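# Straighten a knocked-askew stack of notebooks

## Task

Bring the disturbed pile of notebooks back into a neat stack, with all of their edges lined up with each other.

## Robot and tools

Robot: two six-joint arms, left_arm and right_arm. Each ends in a five-finger hand; the left one mirrors the right. Base positions in the scene frame: left_arm at (-0.041, +0.410, -0.001) m, right_arm at (+0.056, -0.393, 0) m, both close to unrotated. A fixed post stands on the floor behind the arms. Cameras: cam_head_left, cam_head_right, cam_high, cam_low, cam_left_wrist, cam_right_wrist, each 672x504.

Scene frame: origin at table-top height midway between the arms, +x out over the table, +z up, left_arm on the +y side. Every printed position (m), orientation quaternion (wxyz) and velocity is in this frame. Printed values can be off by a few centimetres, more at long reach.

Hand point: a point fixed to each palm, about 0.15 m out from the wrist flange. Its +z runs along the straight fingers, +y points out of the palm, and +x runs across the palm: away from the thumb on the right hand, toward it on the left. Straight fingertips reach 0.06-0.07 m past the point along +z and sit about 0.06 m toward -y. A wrist bracket on the little-finger side sticks out and can strike things. With the fingers level, the wrist can hang up to 0.11 m (palm down) or 0.23 m (palm up) below the point and meet the table first.

A row is 28 numbers, each in [-1, 1], always for both arms: left dx, dy, dz, rx, ry, rz; left thumb_turn, thumb_bend, index, middle, ring, little, force_limit, speed; then the same 14 for the right arm. The six pose numbers are an offset, not a pose. They are measured from that arm's Hand target as it stood when the action or move began, along the Hand target's own axes. 1.0 equals 0.6 m or 180 degrees. rx, ry, rz form a single rotation vector. All zeros asks nothing new of that arm. The hand numbers are absolute targets: for fingers and thumb_bend, -1 is straight and +1 curled; for thumb_turn, -1 is beside the palm and +1 across from the fingers. force_limit maps -1..+1 to roughly 0..10 N at the fingertip (0..15 N for the two thumb motors). speed rises from nearly zero at -1 to full at +0.48 and stays full up to +1. To keep a hand unchanged, resend the last eight hand numbers you sent for it; if none were ever sent, use its hand_measured six values plus hand_force_limit and hand_speed. Close at speed -0.94 or lower for a gentle grip. With the thumb across the palm the hand can close around things roughly 0.035-0.065 m thick; the thumb tip and index pad can pinch lighter things up to about 0.08 m.

Tools:
- execute_actions(actions, cameras): actions is a list of actions. Each action is a table of 1-15 rows, one per 1/30 s step; a short table repeats its last row until step 15. Every row in an action counts from the same start pose, so the rows trace a path. Each new action offsets again from the current Hand target. With an empty actions list, you get images and full readings.
- move(target, speed, blend, stop_force, zero, blocking, cameras): a straight-line path for each hand point. target is one row, or a list of up to 15 rows, all offset from the same starting Hand targets. speed is in m/s (0.002-3.6, default 0.25), either one value or one per target. blend is a corner radius in metres (0 means stop at each target). stop_force, 3-120 N, ends an arm's path when its wrist sensor feels that much push against the motion; use it slowly (around 0.005 m/s) for gentle contact. zero (default true) re-zeroes the sensor before the move. blocking=false returns early and cannot be combined with stop_force. Moves are capped at 10 s and do not avoid obstacles.
- wait(seconds 0-3600), stop(): let time pass, or brake a running move.
- zoom_image(camera, region [x0, y0, x1, y1] pixels, at most 504x504): enlarge part of the latest image.
- show_instructions(), zero_wrist_force(arm), finished_scene(scene=1).

Results: end_effector_position/quat/velocities; Hand target (your last commanded pose after clipping; the next offset counts from it, and the hand often rests a little short of it, so send the remaining gap as an offset if needed); hand_measured, hand_stopped_by (moving, target, force, stalled, fault) and hand_load_n (positive = finger pushed open; a dropped grip reads near 0); Wrist force/torque in the hand's own axes plus a peak line; joint positions and torques. move adds a move: line such as done, off_target, moving, held or fault, along with limits=paced or limits=held. MOTOR HOT warns of heating, and fault lines report stops.

Cautions: anything that ends up off the table fails the task. Avoid drops, slams, fast impacts and hard presses against the notebooks or the table. A net force of about 150 N, or excess joint torque (wrist limits are only about 25 N m), stops that arm for 10 s. Because the arms are stiff, a target even slightly past firm contact can fault. Do not let the arms or hands collide with each other. Each control step clips orientation changes to 32 degrees. Keep the wrist away from its base's vertical axis. Something may nudge loose objects now and then. Before finishing, check with the cameras that the stack stays aligned without the robot touching it.

Each tool is called as name([rows], argument=value, ...), one row to a line, values as JSON.

Reference images:

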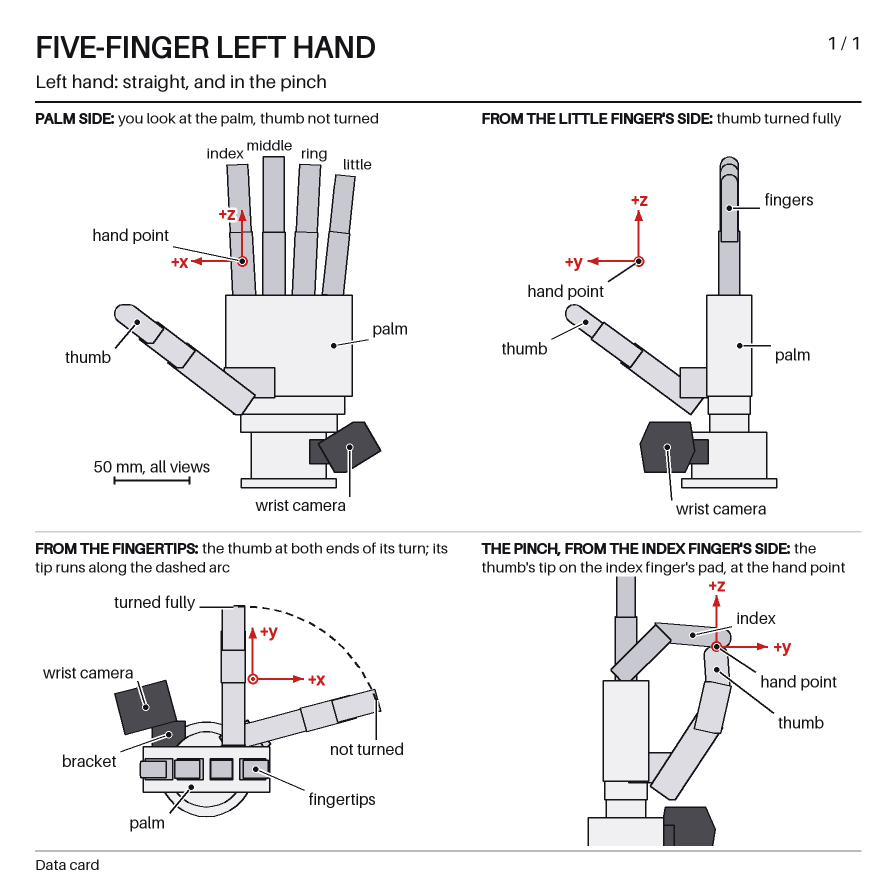

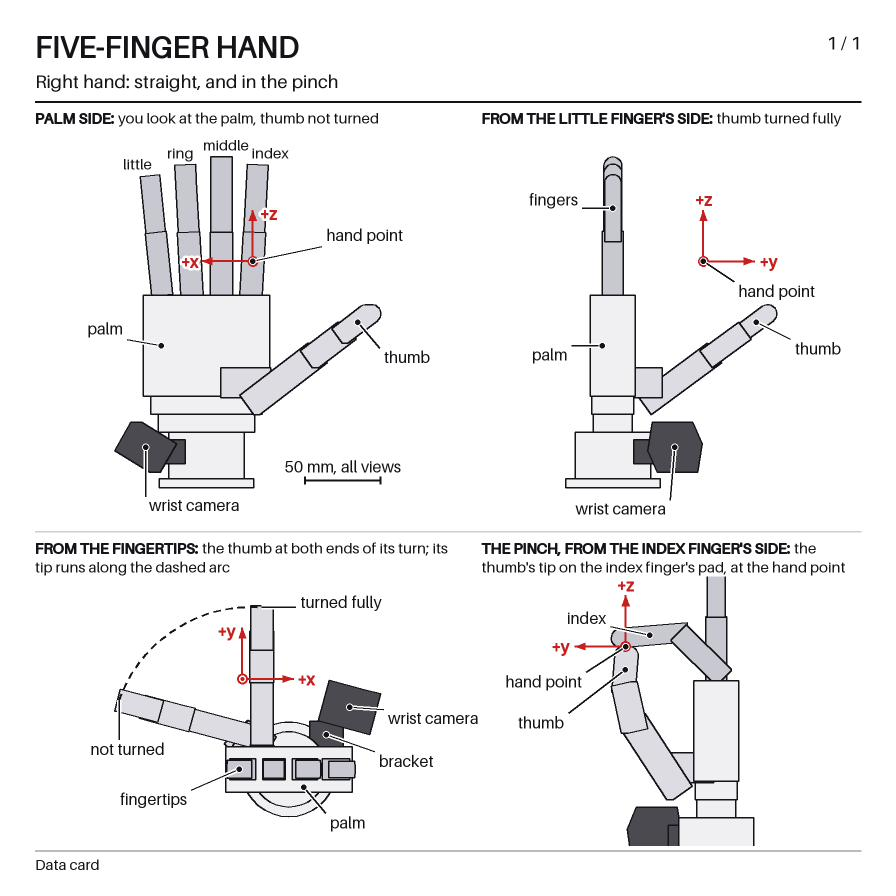

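## Session

execute_actions(actions=[])

Scene clock: 0.00 s.
left_arm: end_effector_position=(+0.2721, -0.1430, +0.1939) hand_measured=(-1.000, -1.000, -1.000, -1.000, -1.000, -1.000) hand_load_n=(+0.0, +0.0, +0.0, +0.0, +0.0, +0.0) hand_stopped_by=(target, target, target, target, target, target) hand_force_limit=0.00 hand_speed=-0.80 end_effector_quat_wxyz=(+0.394, +0.735, -0.550, +0.030) | right_arm: end_effector_position=(+0.5676, -0.4840, +0.3234) hand_measured=(-1.000, -1.000, -1.000, -1.000, -1.000, -1.000) hand_load_n=(+0.0, +0.0, +0.0, +0.0, +0.0, +0.0) hand_stopped_by=(target, target, target, target, target, target) hand_force_limit=0.00 hand_speed=-0.80 end_effector_quat_wxyz=(-0.001, +0.629, +0.750, +0.203)
Joint positions: left_arm=[2.654 -2.368 -1.171 1.854 -0.764 2.446] | right_arm=[-0.692 -1.339 1.424 1.485 1.162 -0.867]
Joint velocities: within noise
Joint torques (N m): no reading
Wrist force (N): no reading
Wrist torque (N m): no reading
Wrist force, peak (N): no reading
Hand target: left_arm +0.2721, -0.1430, +0.1939; +0.394, +0.735, -0.550, +0.030 | right_arm +0.5676, -0.4840, +0.3234; -0.001, +0.629, +0.750, +0.203

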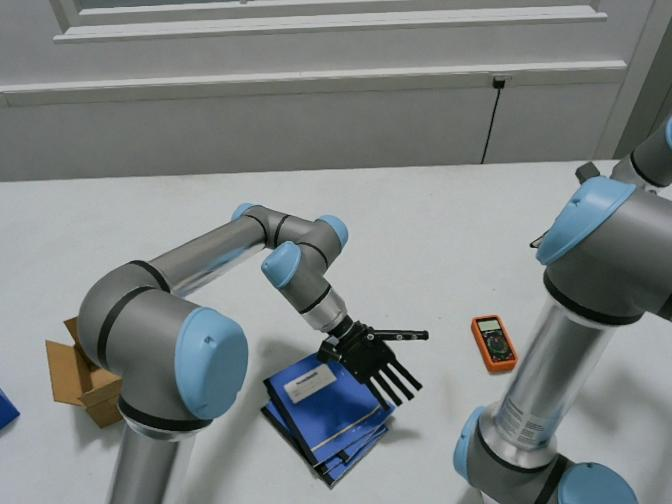

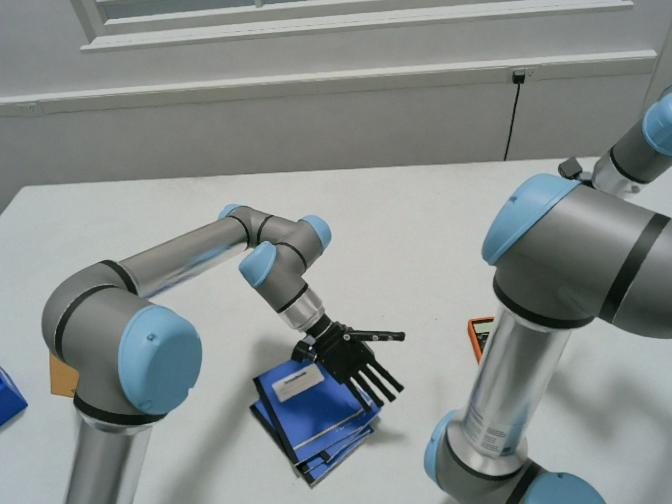

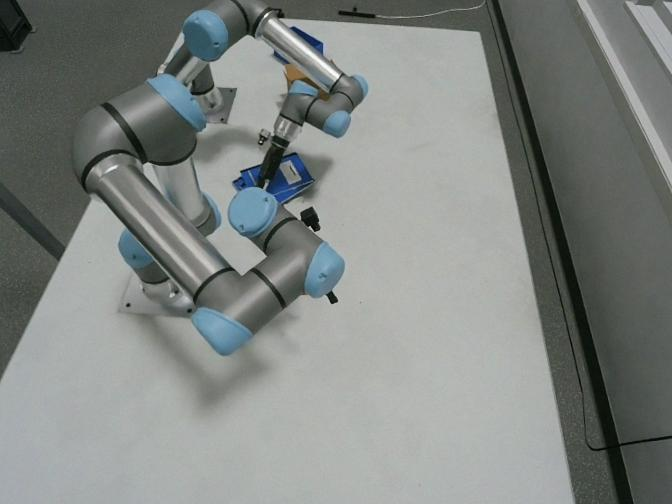

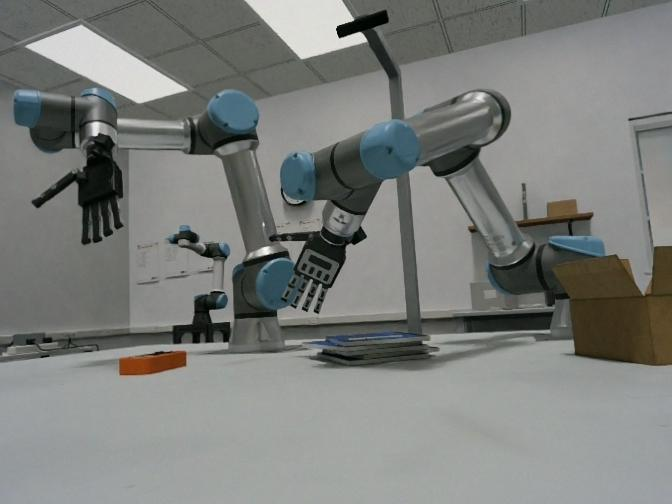

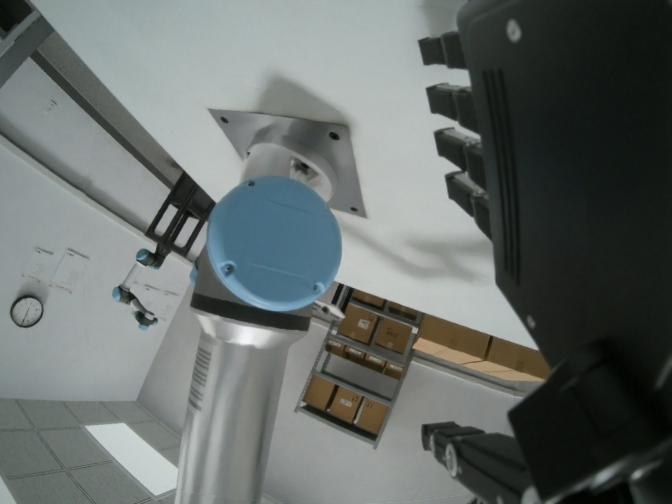

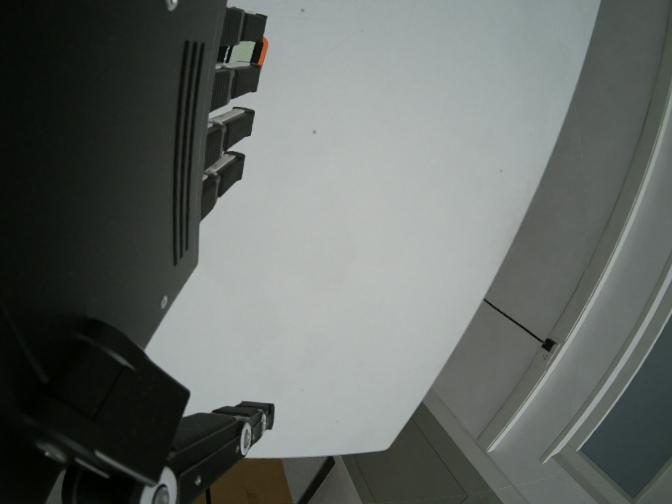

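zoom_image(camera="cam_head_left", region=[230, 320, 450, 500])

zoom_image(camera="cam_low", region=[280, 310, 460, 380])

zoom_image(camera="cam_high", region=[200, 120, 350, 230])

Scaled by 2.291 from the camera's image (finer frame: 960x720).

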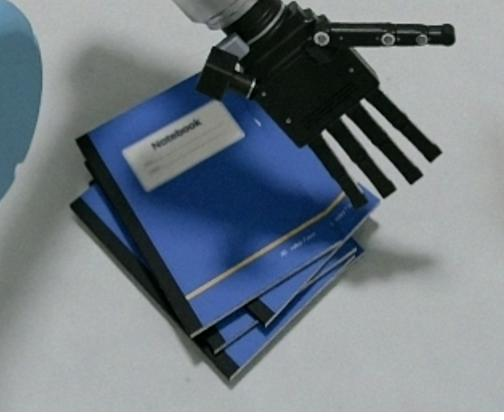

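Scaled by 2.800 from the camera's image (finer frame: 960x720).

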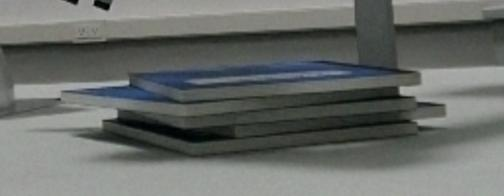

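Scaled by 3.360 from the camera's image (finer frame: 960x720).

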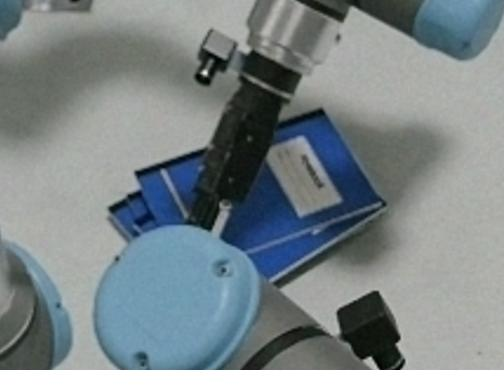

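move(target=[-0.2077,0.1023,-0.4263,0,0,0,-1,-1,-1,-1,-1,-1,0,-0.8,0,0,0,0,0,0,-1,-1,-1,-1,-1,-1,0,-0.8], speed=0.2, cameras=["all"])

Scene clock: 2.87 s.
left_arm: end_effector_position=(+0.2718, +0.1064, +0.3437) hand_measured=(-1.000, -1.000, -1.000, -1.000, -1.000, -1.000) hand_load_n=(+0.0, +0.0, +0.0, +0.0, +0.0, +0.0) hand_stopped_by=(target, target, target, target, target, target) hand_force_limit=0.00 hand_speed=-0.80 end_effector_quat_wxyz=(+0.394, +0.735, -0.550, +0.030) | right_arm: end_effector_position=(+0.5676, -0.4840, +0.3234) hand_measured=(-1.000, -1.000, -1.000, -1.000, -1.000, -1.000) hand_load_n=(+0.0, +0.0, +0.0, +0.0, +0.0, +0.0) hand_stopped_by=(target, target, target, target, target, target) hand_force_limit=0.00 hand_speed=-0.80 end_effector_quat_wxyz=(-0.001, +0.629, +0.750, +0.203)
Joint positions: left_arm=[3.14 -1.965 -1.532 1.392 -0.925 3.066] | right_arm=[-0.692 -1.339 1.424 1.485 1.162 -0.867]
Joint torques (N m): left_arm=[11.3 40.94 27.54 -3.84 2.35 1.06] | right_arm=[1.97 -28.47 -21.1 2.45 -0.78 -0.08]
Wrist force (N): left_arm=[-0.7 0.0 -0.6] | right_arm=[0.0 0.2 0.0]
Wrist torque (N m): left_arm=[0.03 0.12 0.12] | right_arm=[0.02 0.00 0.01]
Wrist force, peak (N): left_arm=[-1.5 0.1 -1.9] | right_arm=[-0.4 -0.1 0.0]
Hand target: left_arm +0.2719, +0.1065, +0.3438; +0.394, +0.735, -0.550, +0.030 | right_arm +0.5676, -0.4840, +0.3234; -0.001, +0.629, +0.750, +0.203
Off the commanded pose: left_arm 0.000 m, 0 deg | right_arm 0.000 m, 0 deg.
move: done

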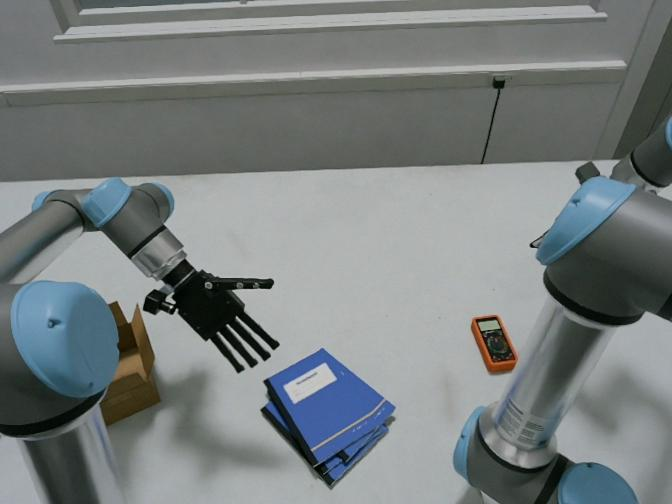

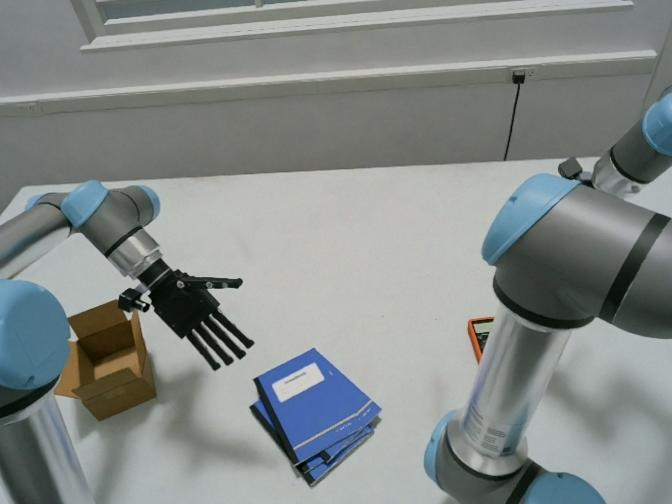

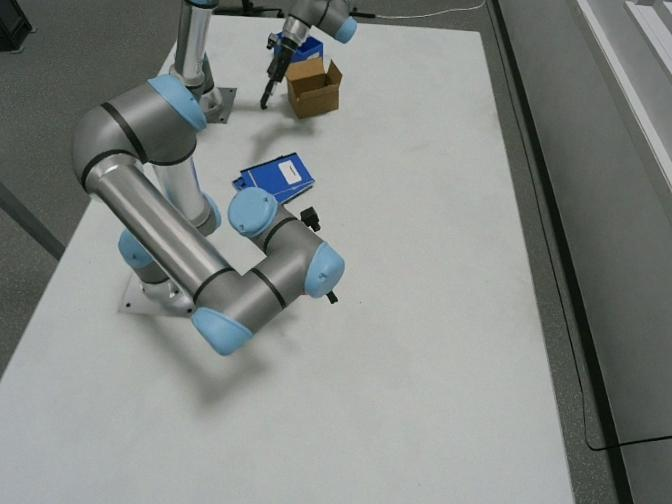

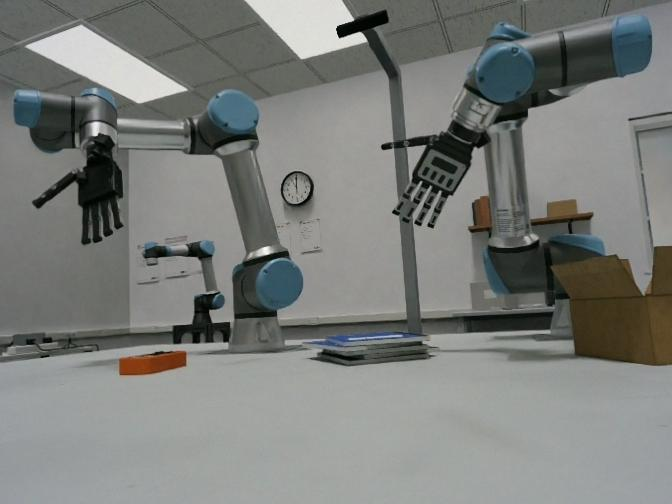

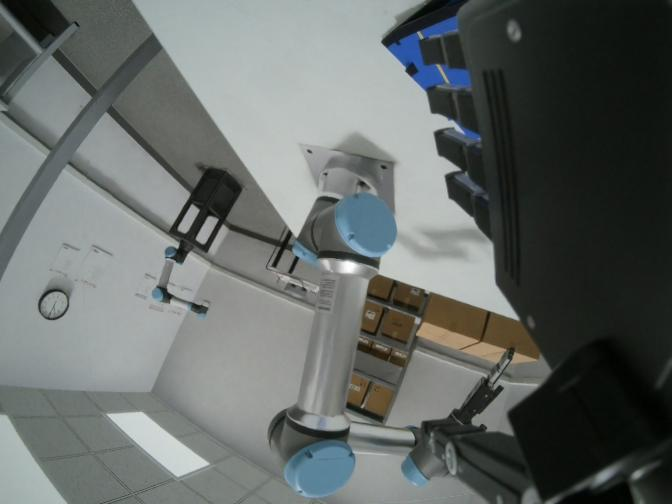

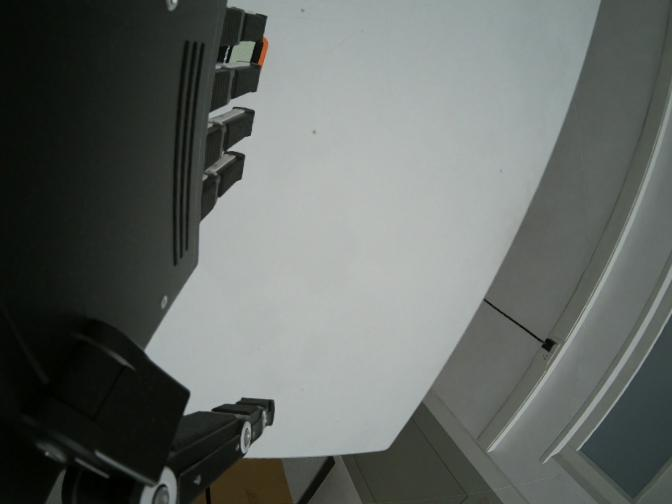

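zoom_image(camera="cam_head_left", region=[240, 330, 420, 500])

zoom_image(camera="cam_head_right", region=[230, 330, 410, 500])

zoom_image(camera="cam_low", region=[280, 320, 460, 380])

zoom_image(camera="cam_high", region=[210, 120, 350, 230])

Scaled by 2.800 from the camera's image (finer frame: 960x720).

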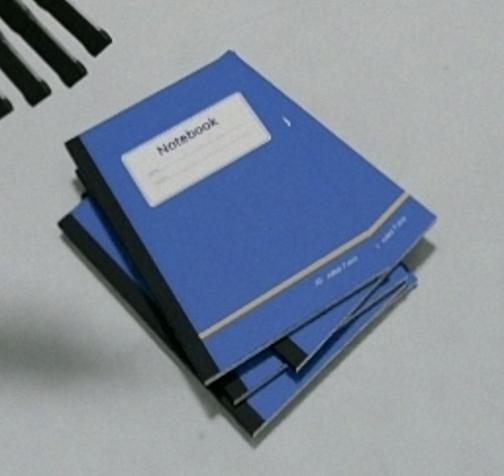

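Scaled by 2.800 from the camera's image (finer frame: 960x720).

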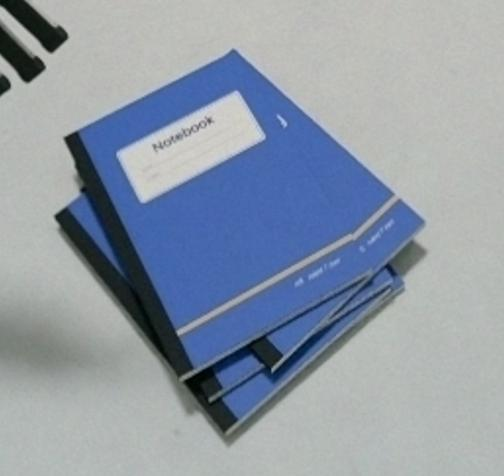

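Scaled by 2.800 from the camera's image (finer frame: 960x720).

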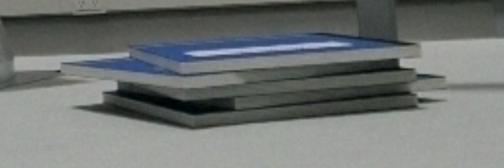

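Scaled by 3.600 from the camera's image (finer frame: 960x720).

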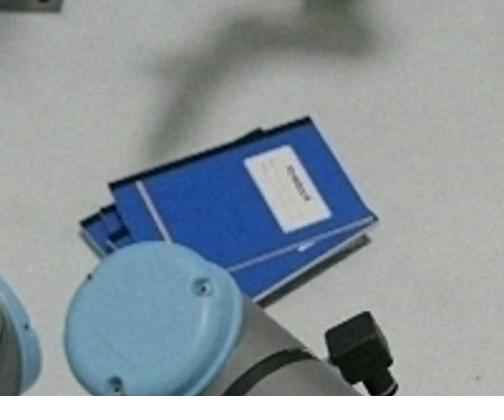

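move(target=[-0.252,-0.1133,0.0828,0.3561,0.1064,-0.5032,-1,-1,-1,-1,-1,-1,0,-0.8,0,0,0,0,0,0,-1,-1,-1,-1,-1,-1,0,-0.8], speed=0.3, cameras=["cam_head_left","cam_head_right","cam_high","cam_low"])

Scene clock: 10.17 s.
left_arm: end_effector_position=(+0.2499, +0.2005, +0.2003) hand_measured=(-1.000, -1.000, -1.000, -1.000, -1.000, -1.000) hand_load_n=(+0.0, +0.0, +0.0, +0.5, +0.0, +0.0) hand_stopped_by=(target, target, target, target, target, target) hand_force_limit=0.00 hand_speed=-0.80 end_effector_quat_wxyz=(-0.032, +0.959, +0.257, +0.118) | right_arm: end_effector_position=(+0.5676, -0.4840, +0.3234) hand_measured=(-1.000, -1.000, -1.000, -1.000, -1.000, -1.000) hand_load_n=(+0.0, +0.0, +0.0, +0.0, +0.0, +0.0) hand_stopped_by=(target, target, target, target, target, target) hand_force_limit=0.00 hand_speed=-0.80 end_effector_quat_wxyz=(-0.001, +0.629, +0.750, +0.203)
Joint positions: left_arm=[2.787 -1.494 -1.995 2.081 -1.753 0.737] | right_arm=[-0.692 -1.339 1.424 1.485 1.162 -0.867]
Joint torques (N m): left_arm=[-2.5 13 7.64 -0.67 -1.51 -1.25] | right_arm=[2.08 -28.89 -20.04 2.27 -0.72 -0.08]
Wrist force (N): left_arm=[-1.8 -0.1 -0.6] | right_arm=[0.0 -0.1 0.1]
Wrist torque (N m): left_arm=[-0.06 0.21 0.16] | right_arm=[-0.02 0.00 -0.01]
Wrist force, peak (N): left_arm=[-2.4 0.1 -0.1] | right_arm=[-0.3 0.2 -0.3]
Hand target: left_arm +0.2498, +0.2006, +0.2002; -0.032, +0.959, +0.257, +0.118 | right_arm +0.5676, -0.4840, +0.3234; -0.001, +0.629, +0.750, +0.203
Off the commanded pose: left_arm 0.000 m, 0 deg | right_arm 0.000 m, 0 deg.
move: done

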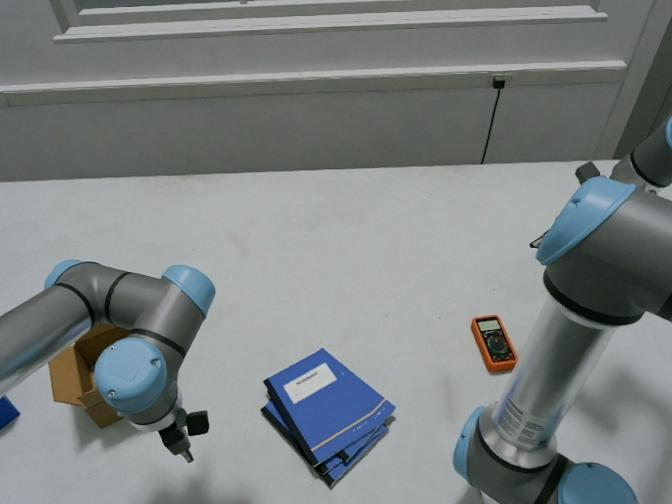

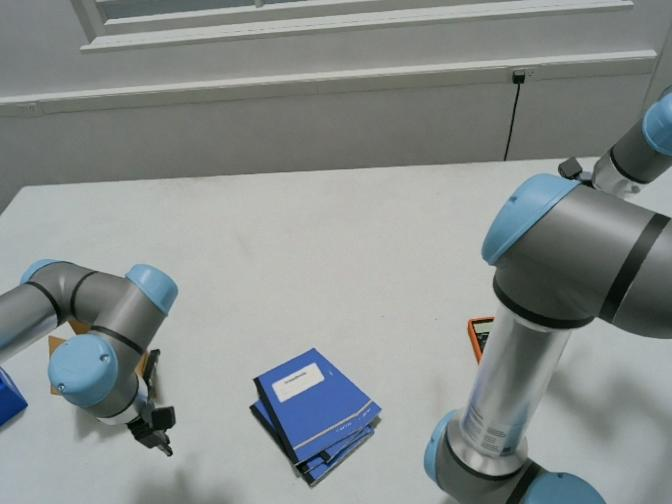

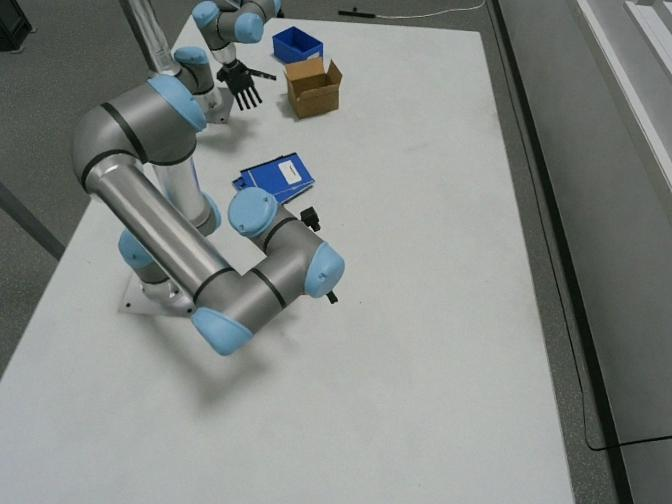

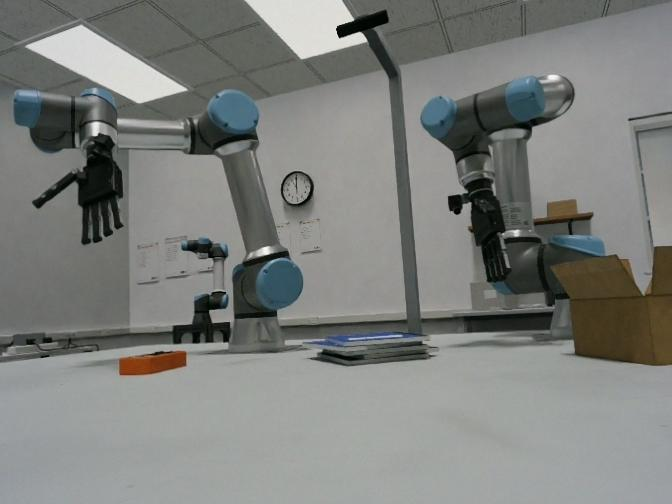

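move(target=[-0.0444,0,0.1779,0,0,0,-1,-1,-1,-1,-1,-1,0,-0.8,0,0,0,0,0,0,-1,-1,-1,-1,-1,-1,0,-0.8], speed=0.15)

move(target=[-0.0161,0,0.0647,0,0,0,-1,-1,-1,-1,-1,-1,0,-0.8,0,0,0,0,0,0,-1,-1,-1,-1,-1,-1,0,-0.8], speed=0.01, stop_force=4, cameras=["cam_head_left","cam_head_right","cam_high","cam_low"])

Scene clock: 11.57 s.
left_arm: end_effector_position=(+0.2498, +0.2006, +0.0903) hand_measured=(-1.000, -1.000, -1.000, -1.000, -1.000, -1.000) hand_load_n=(+0.0, +0.0, +0.0, +0.0, +0.0, +0.0) hand_stopped_by=(target, target, target, target, target, target) hand_force_limit=0.00 hand_speed=-0.80 end_effector_quat_wxyz=(-0.032, +0.959, +0.257, +0.118) end_effector_velocity=(+0.001, +0.000, +0.000) end_effector_angular_velocity=(-0.001, -0.005, +0.001) | right_arm: end_effector_position=(+0.5676, -0.4840, +0.3234) hand_measured=(-1.000, -1.000, -1.000, -1.000, -1.000, -1.000) hand_load_n=(+0.0, +0.0, +0.0, +0.5, +0.0, +0.0) hand_stopped_by=(target, target, target, target, target, target) hand_force_limit=0.00 hand_speed=-0.80 end_effector_quat_wxyz=(-0.001, +0.629, +0.750, +0.203)
Joint positions: left_arm=[2.787 -1.639 -2.174 2.405 -1.753 0.737] | right_arm=[-0.692 -1.339 1.424 1.485 1.162 -0.867]
Joint velocities: left_arm=[0 0 0 0.005 -0.001 -0.001] | right_arm=[within noise]
Joint torques (N m): left_arm=[-13.34 10.34 14.36 -0.54 -1.11 -0.89] | right_arm=[1.57 -27.8 -19.91 2.22 -0.7 0.16]
Wrist force (N): left_arm=[-1.5 0.0 0.0] | right_arm=[-0.2 -0.1 0.0]
Wrist torque (N m): left_arm=[-0.09 0.17 0.17] | right_arm=[-0.01 0.03 -0.01]
Wrist force, peak (N): left_arm=[-1.7 -0.4 -1.8] | right_arm=[-0.2 0.2 0.2]
Hand target: left_arm +0.2498, +0.2006, +0.0902; -0.032, +0.959, +0.257, +0.118 | right_arm +0.5676, -0.4840, +0.3234; -0.001, +0.629, +0.750, +0.203
Off the commanded pose: left_arm 0.000 m, 0 deg | right_arm 0.000 m, 0 deg.
move: done

Scene clock: 14.30 s.
left_arm: end_effector_position=(+0.2497, +0.2006, +0.0733) hand_measured=(-1.000, -1.000, -1.000, -1.000, -1.000, -1.000) hand_load_n=(+0.0, +0.0, +0.0, +0.0, +0.0, +0.0) hand_stopped_by=(target, target, target, target, target, target) hand_force_limit=0.00 hand_speed=-0.80 end_effector_quat_wxyz=(-0.032, +0.959, +0.257, +0.118) | right_arm: end_effector_position=(+0.5676, -0.4840, +0.3234) hand_measured=(-1.000, -1.000, -1.000, -1.000, -1.000, -1.000) hand_load_n=(+0.0, +0.0, +0.0, +0.0, +0.0, +0.0) hand_stopped_by=(target, target, target, target, target, target) hand_force_limit=0.00 hand_speed=-0.80 end_effector_quat_wxyz=(-0.001, +0.629, +0.750, +0.203)
Joint positions: left_arm=[2.787 -1.67 -2.195 2.457 -1.753 0.737] | right_arm=[-0.692 -1.339 1.424 1.485 1.162 -0.867]
Joint torques (N m): left_arm=[-6.68 24.66 22.51 -1.17 1.27 -0.49] | right_arm=[1.96 -28.25 -19.51 2.42 -0.77 0.05]
Wrist force (N): left_arm=[-1.9 0.0 -2.8] | right_arm=[0.0 0.1 0.1]
Wrist torque (N m): left_arm=[0.09 0.20 0.16] | right_arm=[0.03 0.00 0.01]
Wrist force, peak (N): left_arm=[0.6 0.0 -9.8] | right_arm=[-0.2 0.2 0.3]
Hand target: left_arm +0.2497, +0.2006, +0.0733; -0.032, +0.959, +0.257, +0.118 (not the last commanded pose) | right_arm +0.5676, -0.4840, +0.3234; -0.001, +0.629, +0.750, +0.203
Off the commanded pose: left_arm 0.023 m, 0 deg | right_arm 0.000 m, 0 deg.
move: contact (left_arm)

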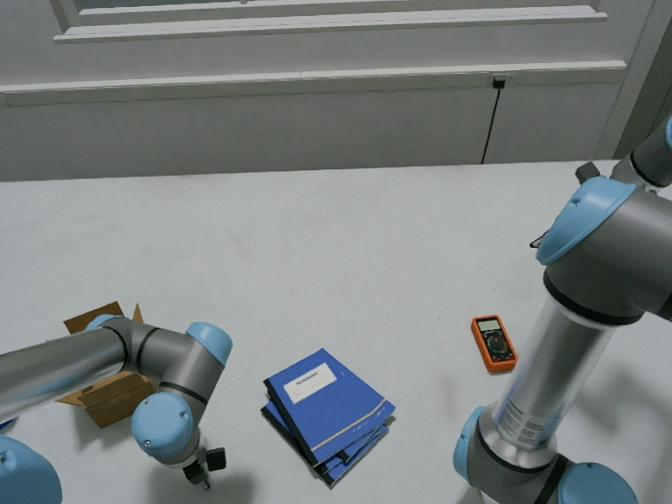

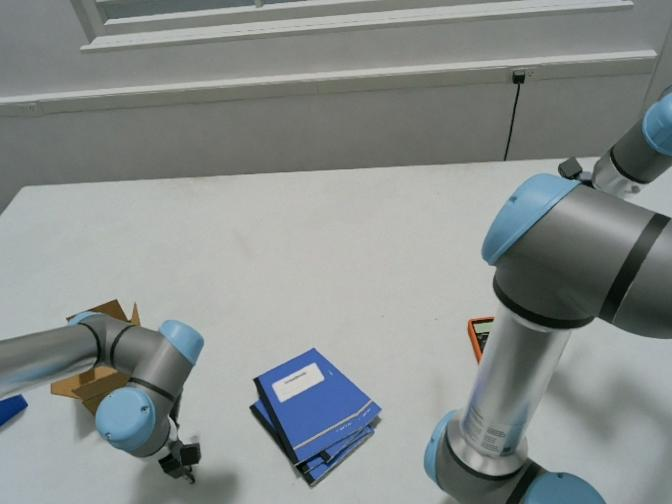

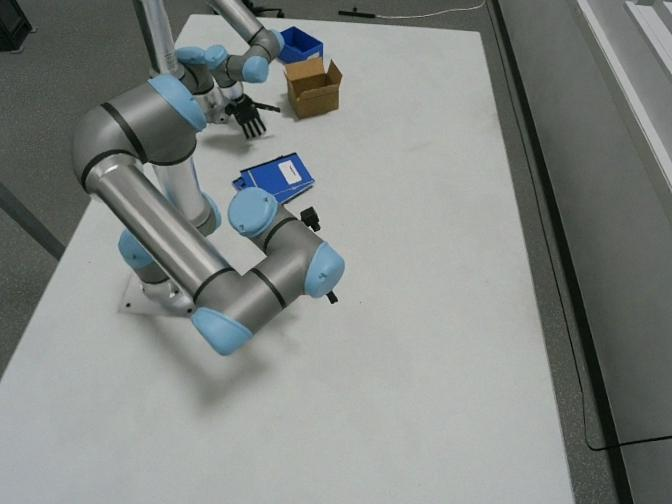

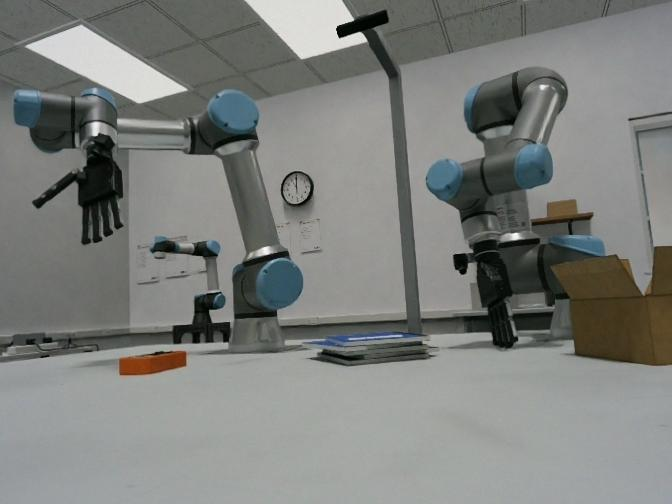

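zoom_image(camera="cam_high", region=[190, 70, 350, 220])

zoom_image(camera="cam_head_right", region=[140, 340, 390, 500])

zoom_image(camera="cam_head_left", region=[160, 330, 410, 500])

Scaled by 3.150 from the camera's image (finer frame: 960x720).

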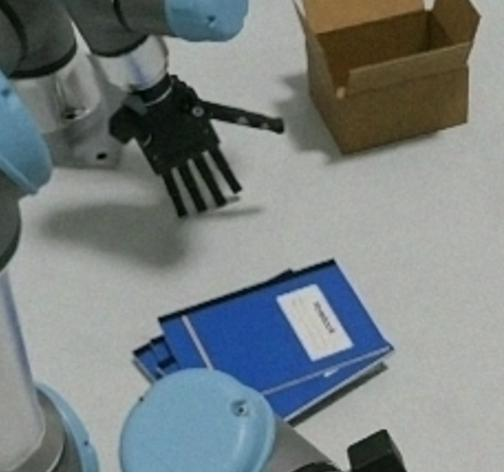

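Scaled by 2.016 from the camera's image (finer frame: 960x720).

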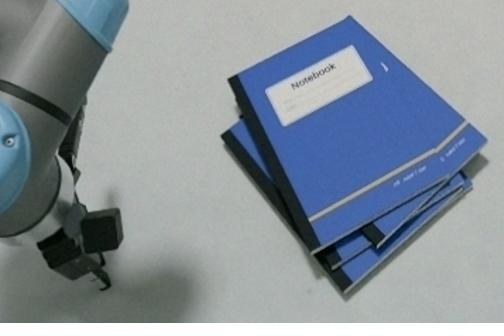

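Scaled by 2.016 from the camera's image (finer frame: 960x720).

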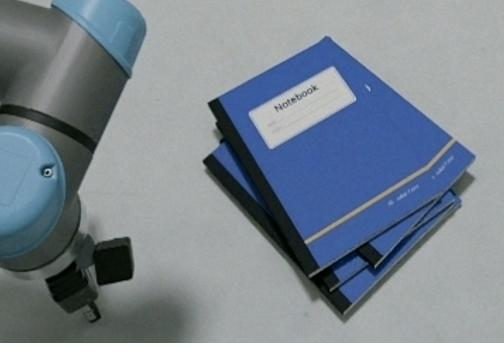

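move(target=[0.0008,0,-0.0032,0,0,0,-1,-1,-1,-1,-1,-1,0,-0.8,0,0,0,0,0,0,-1,-1,-1,-1,-1,-1,0,-0.8], speed=0.05)

move(target=[0,0.15,0,0,0,0,-1,-1,-1,-1,-1,-1,0,-0.8,0,0,0,0,0,0,-1,-1,-1,-1,-1,-1,0,-0.8], speed=0.08, stop_force=5, cameras=["cam_head_left","cam_head_right","cam_high","cam_low"])

Scene clock: 16.43 s.
left_arm: end_effector_position=(+0.2498, +0.2005, +0.0753) hand_measured=(-1.000, -1.000, -1.000, -1.000, -1.000, -1.000) hand_load_n=(+0.0, +0.0, +0.0, +0.0, +0.0, +0.0) hand_stopped_by=(target, target, target, target, target, target) hand_force_limit=0.00 hand_speed=-0.80 end_effector_quat_wxyz=(-0.032, +0.959, +0.257, +0.118) | right_arm: end_effector_position=(+0.5676, -0.4840, +0.3234) hand_measured=(-1.000, -1.000, -1.000, -1.000, -1.000, -1.000) hand_load_n=(+0.0, +0.0, +0.0, +0.0, +0.0, +0.0) hand_stopped_by=(target, target, target, target, target, target) hand_force_limit=0.00 hand_speed=-0.80 end_effector_quat_wxyz=(-0.001, +0.629, +0.750, +0.203)
Joint positions: left_arm=[2.787 -1.667 -2.192 2.451 -1.753 0.737] | right_arm=[-0.692 -1.339 1.424 1.485 1.162 -0.867]
Joint torques (N m): left_arm=[-6.56 10.96 3.92 -1.1 1.49 -0.59] | right_arm=[1.42 -28 -20.37 2.36 -0.67 -0.02]
Wrist force (N): left_arm=[-2.3 0.1 -0.4] | right_arm=[-0.2 0.0 0.0]
Wrist torque (N m): left_arm=[-0.07 0.31 0.11] | right_arm=[0.00 0.03 -0.01]
Wrist force, peak (N): left_arm=[-1.5 0.0 -4.6] | right_arm=[-0.4 0.1 0.0]
Hand target: left_arm +0.2497, +0.2006, +0.0752; -0.032, +0.959, +0.257, +0.118 | right_arm +0.5676, -0.4840, +0.3234; -0.001, +0.629, +0.750, +0.203
Off the commanded pose: left_arm 0.000 m, 0 deg | right_arm 0.000 m, 0 deg.
move: done

Scene clock: 18.40 s.
left_arm: end_effector_position=(+0.2947, +0.1226, +0.0752) hand_measured=(-1.000, -1.000, -1.000, -1.000, -1.000, -1.000) hand_load_n=(+0.0, +0.0, +0.0, +0.0, +0.0, +0.0) hand_stopped_by=(target, target, target, target, target, target) hand_force_limit=0.00 hand_speed=-0.80 end_effector_quat_wxyz=(-0.032, +0.959, +0.257, +0.118) | right_arm: end_effector_position=(+0.5676, -0.4840, +0.3234) hand_measured=(-1.000, -1.000, -1.000, -1.000, -1.000, -1.000) hand_load_n=(+0.0, +0.0, +0.0, +0.0, +0.0, +0.0) hand_stopped_by=(target, target, target, target, target, target) hand_force_limit=0.00 hand_speed=-0.80 end_effector_quat_wxyz=(-0.001, +0.629, +0.750, +0.203)
Joint positions: left_arm=[2.602 -1.875 -1.938 2.368 -1.78 0.551] | right_arm=[-0.692 -1.339 1.424 1.485 1.162 -0.867]
Joint torques (N m): left_arm=[13.01 22.6 22.01 -1.91 2.01 -0.62] | right_arm=[2.34 -28.69 -20.14 2.37 -0.71 -0.02]
Wrist force (N): left_arm=[-2.5 0.1 -0.6] | right_arm=[-0.1 0.1 -0.1]
Wrist torque (N m): left_arm=[-0.04 0.34 0.07] | right_arm=[0.01 0.02 -0.01]
Wrist force, peak (N): left_arm=[-2.5 1.0 -0.6] | right_arm=[-0.2 -0.3 0.1]
Hand target: left_arm +0.2947, +0.1226, +0.0752; -0.032, +0.959, +0.257, +0.118 | right_arm +0.5676, -0.4840, +0.3234; -0.001, +0.629, +0.750, +0.203
Off the commanded pose: left_arm 0.000 m, 0 deg | right_arm 0.000 m, 0 deg.
move: done

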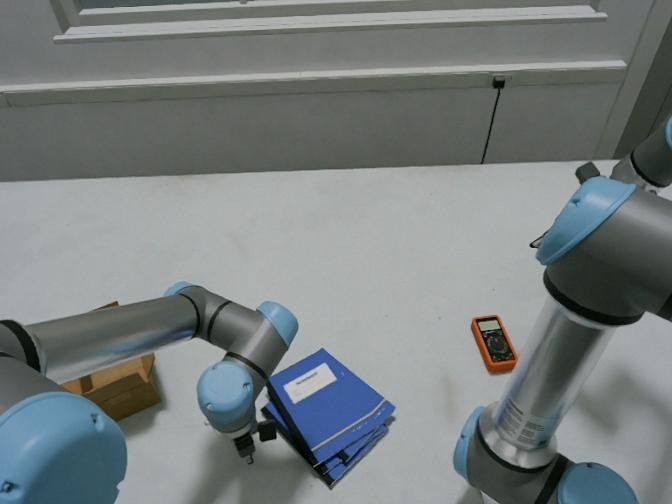

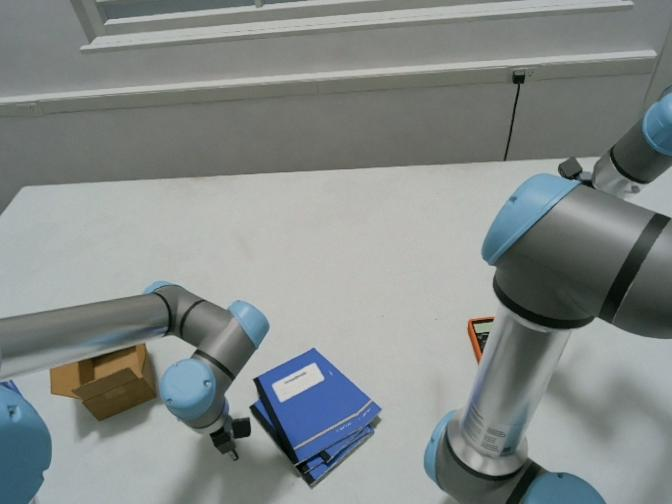

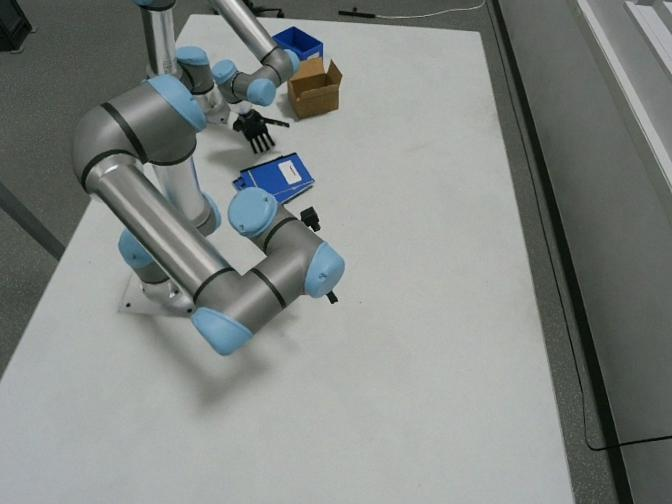

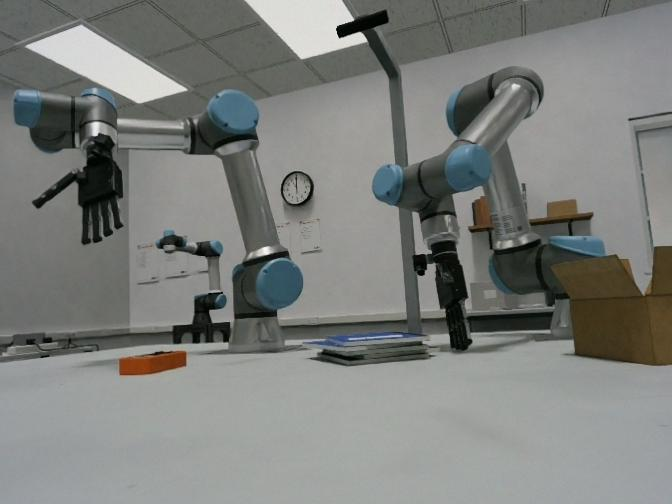

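zoom_image(camera="cam_high", region=[210, 90, 340, 210])

zoom_image(camera="cam_head_right", region=[150, 330, 400, 500])

zoom_image(camera="cam_low", region=[290, 250, 490, 380])

Scaled by 3.877 from the camera's image (finer frame: 960x720).

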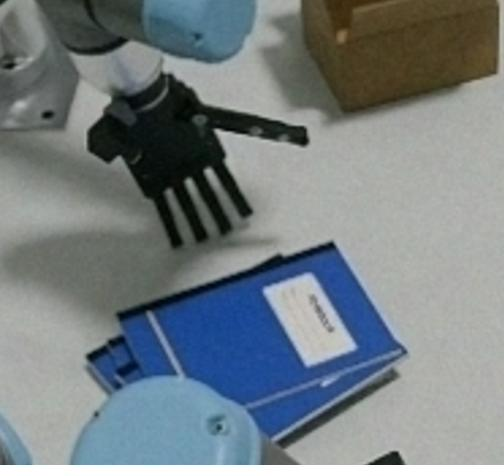

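Scaled by 2.016 from the camera's image (finer frame: 960x720).

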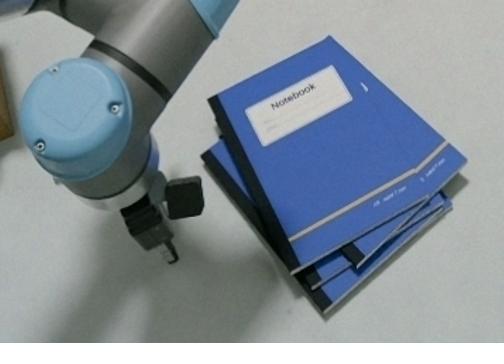

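Scaled by 2.520 from the camera's image (finer frame: 960x720).

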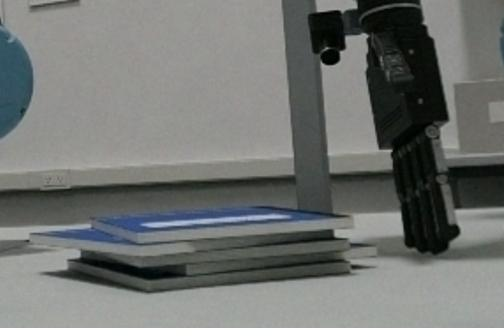

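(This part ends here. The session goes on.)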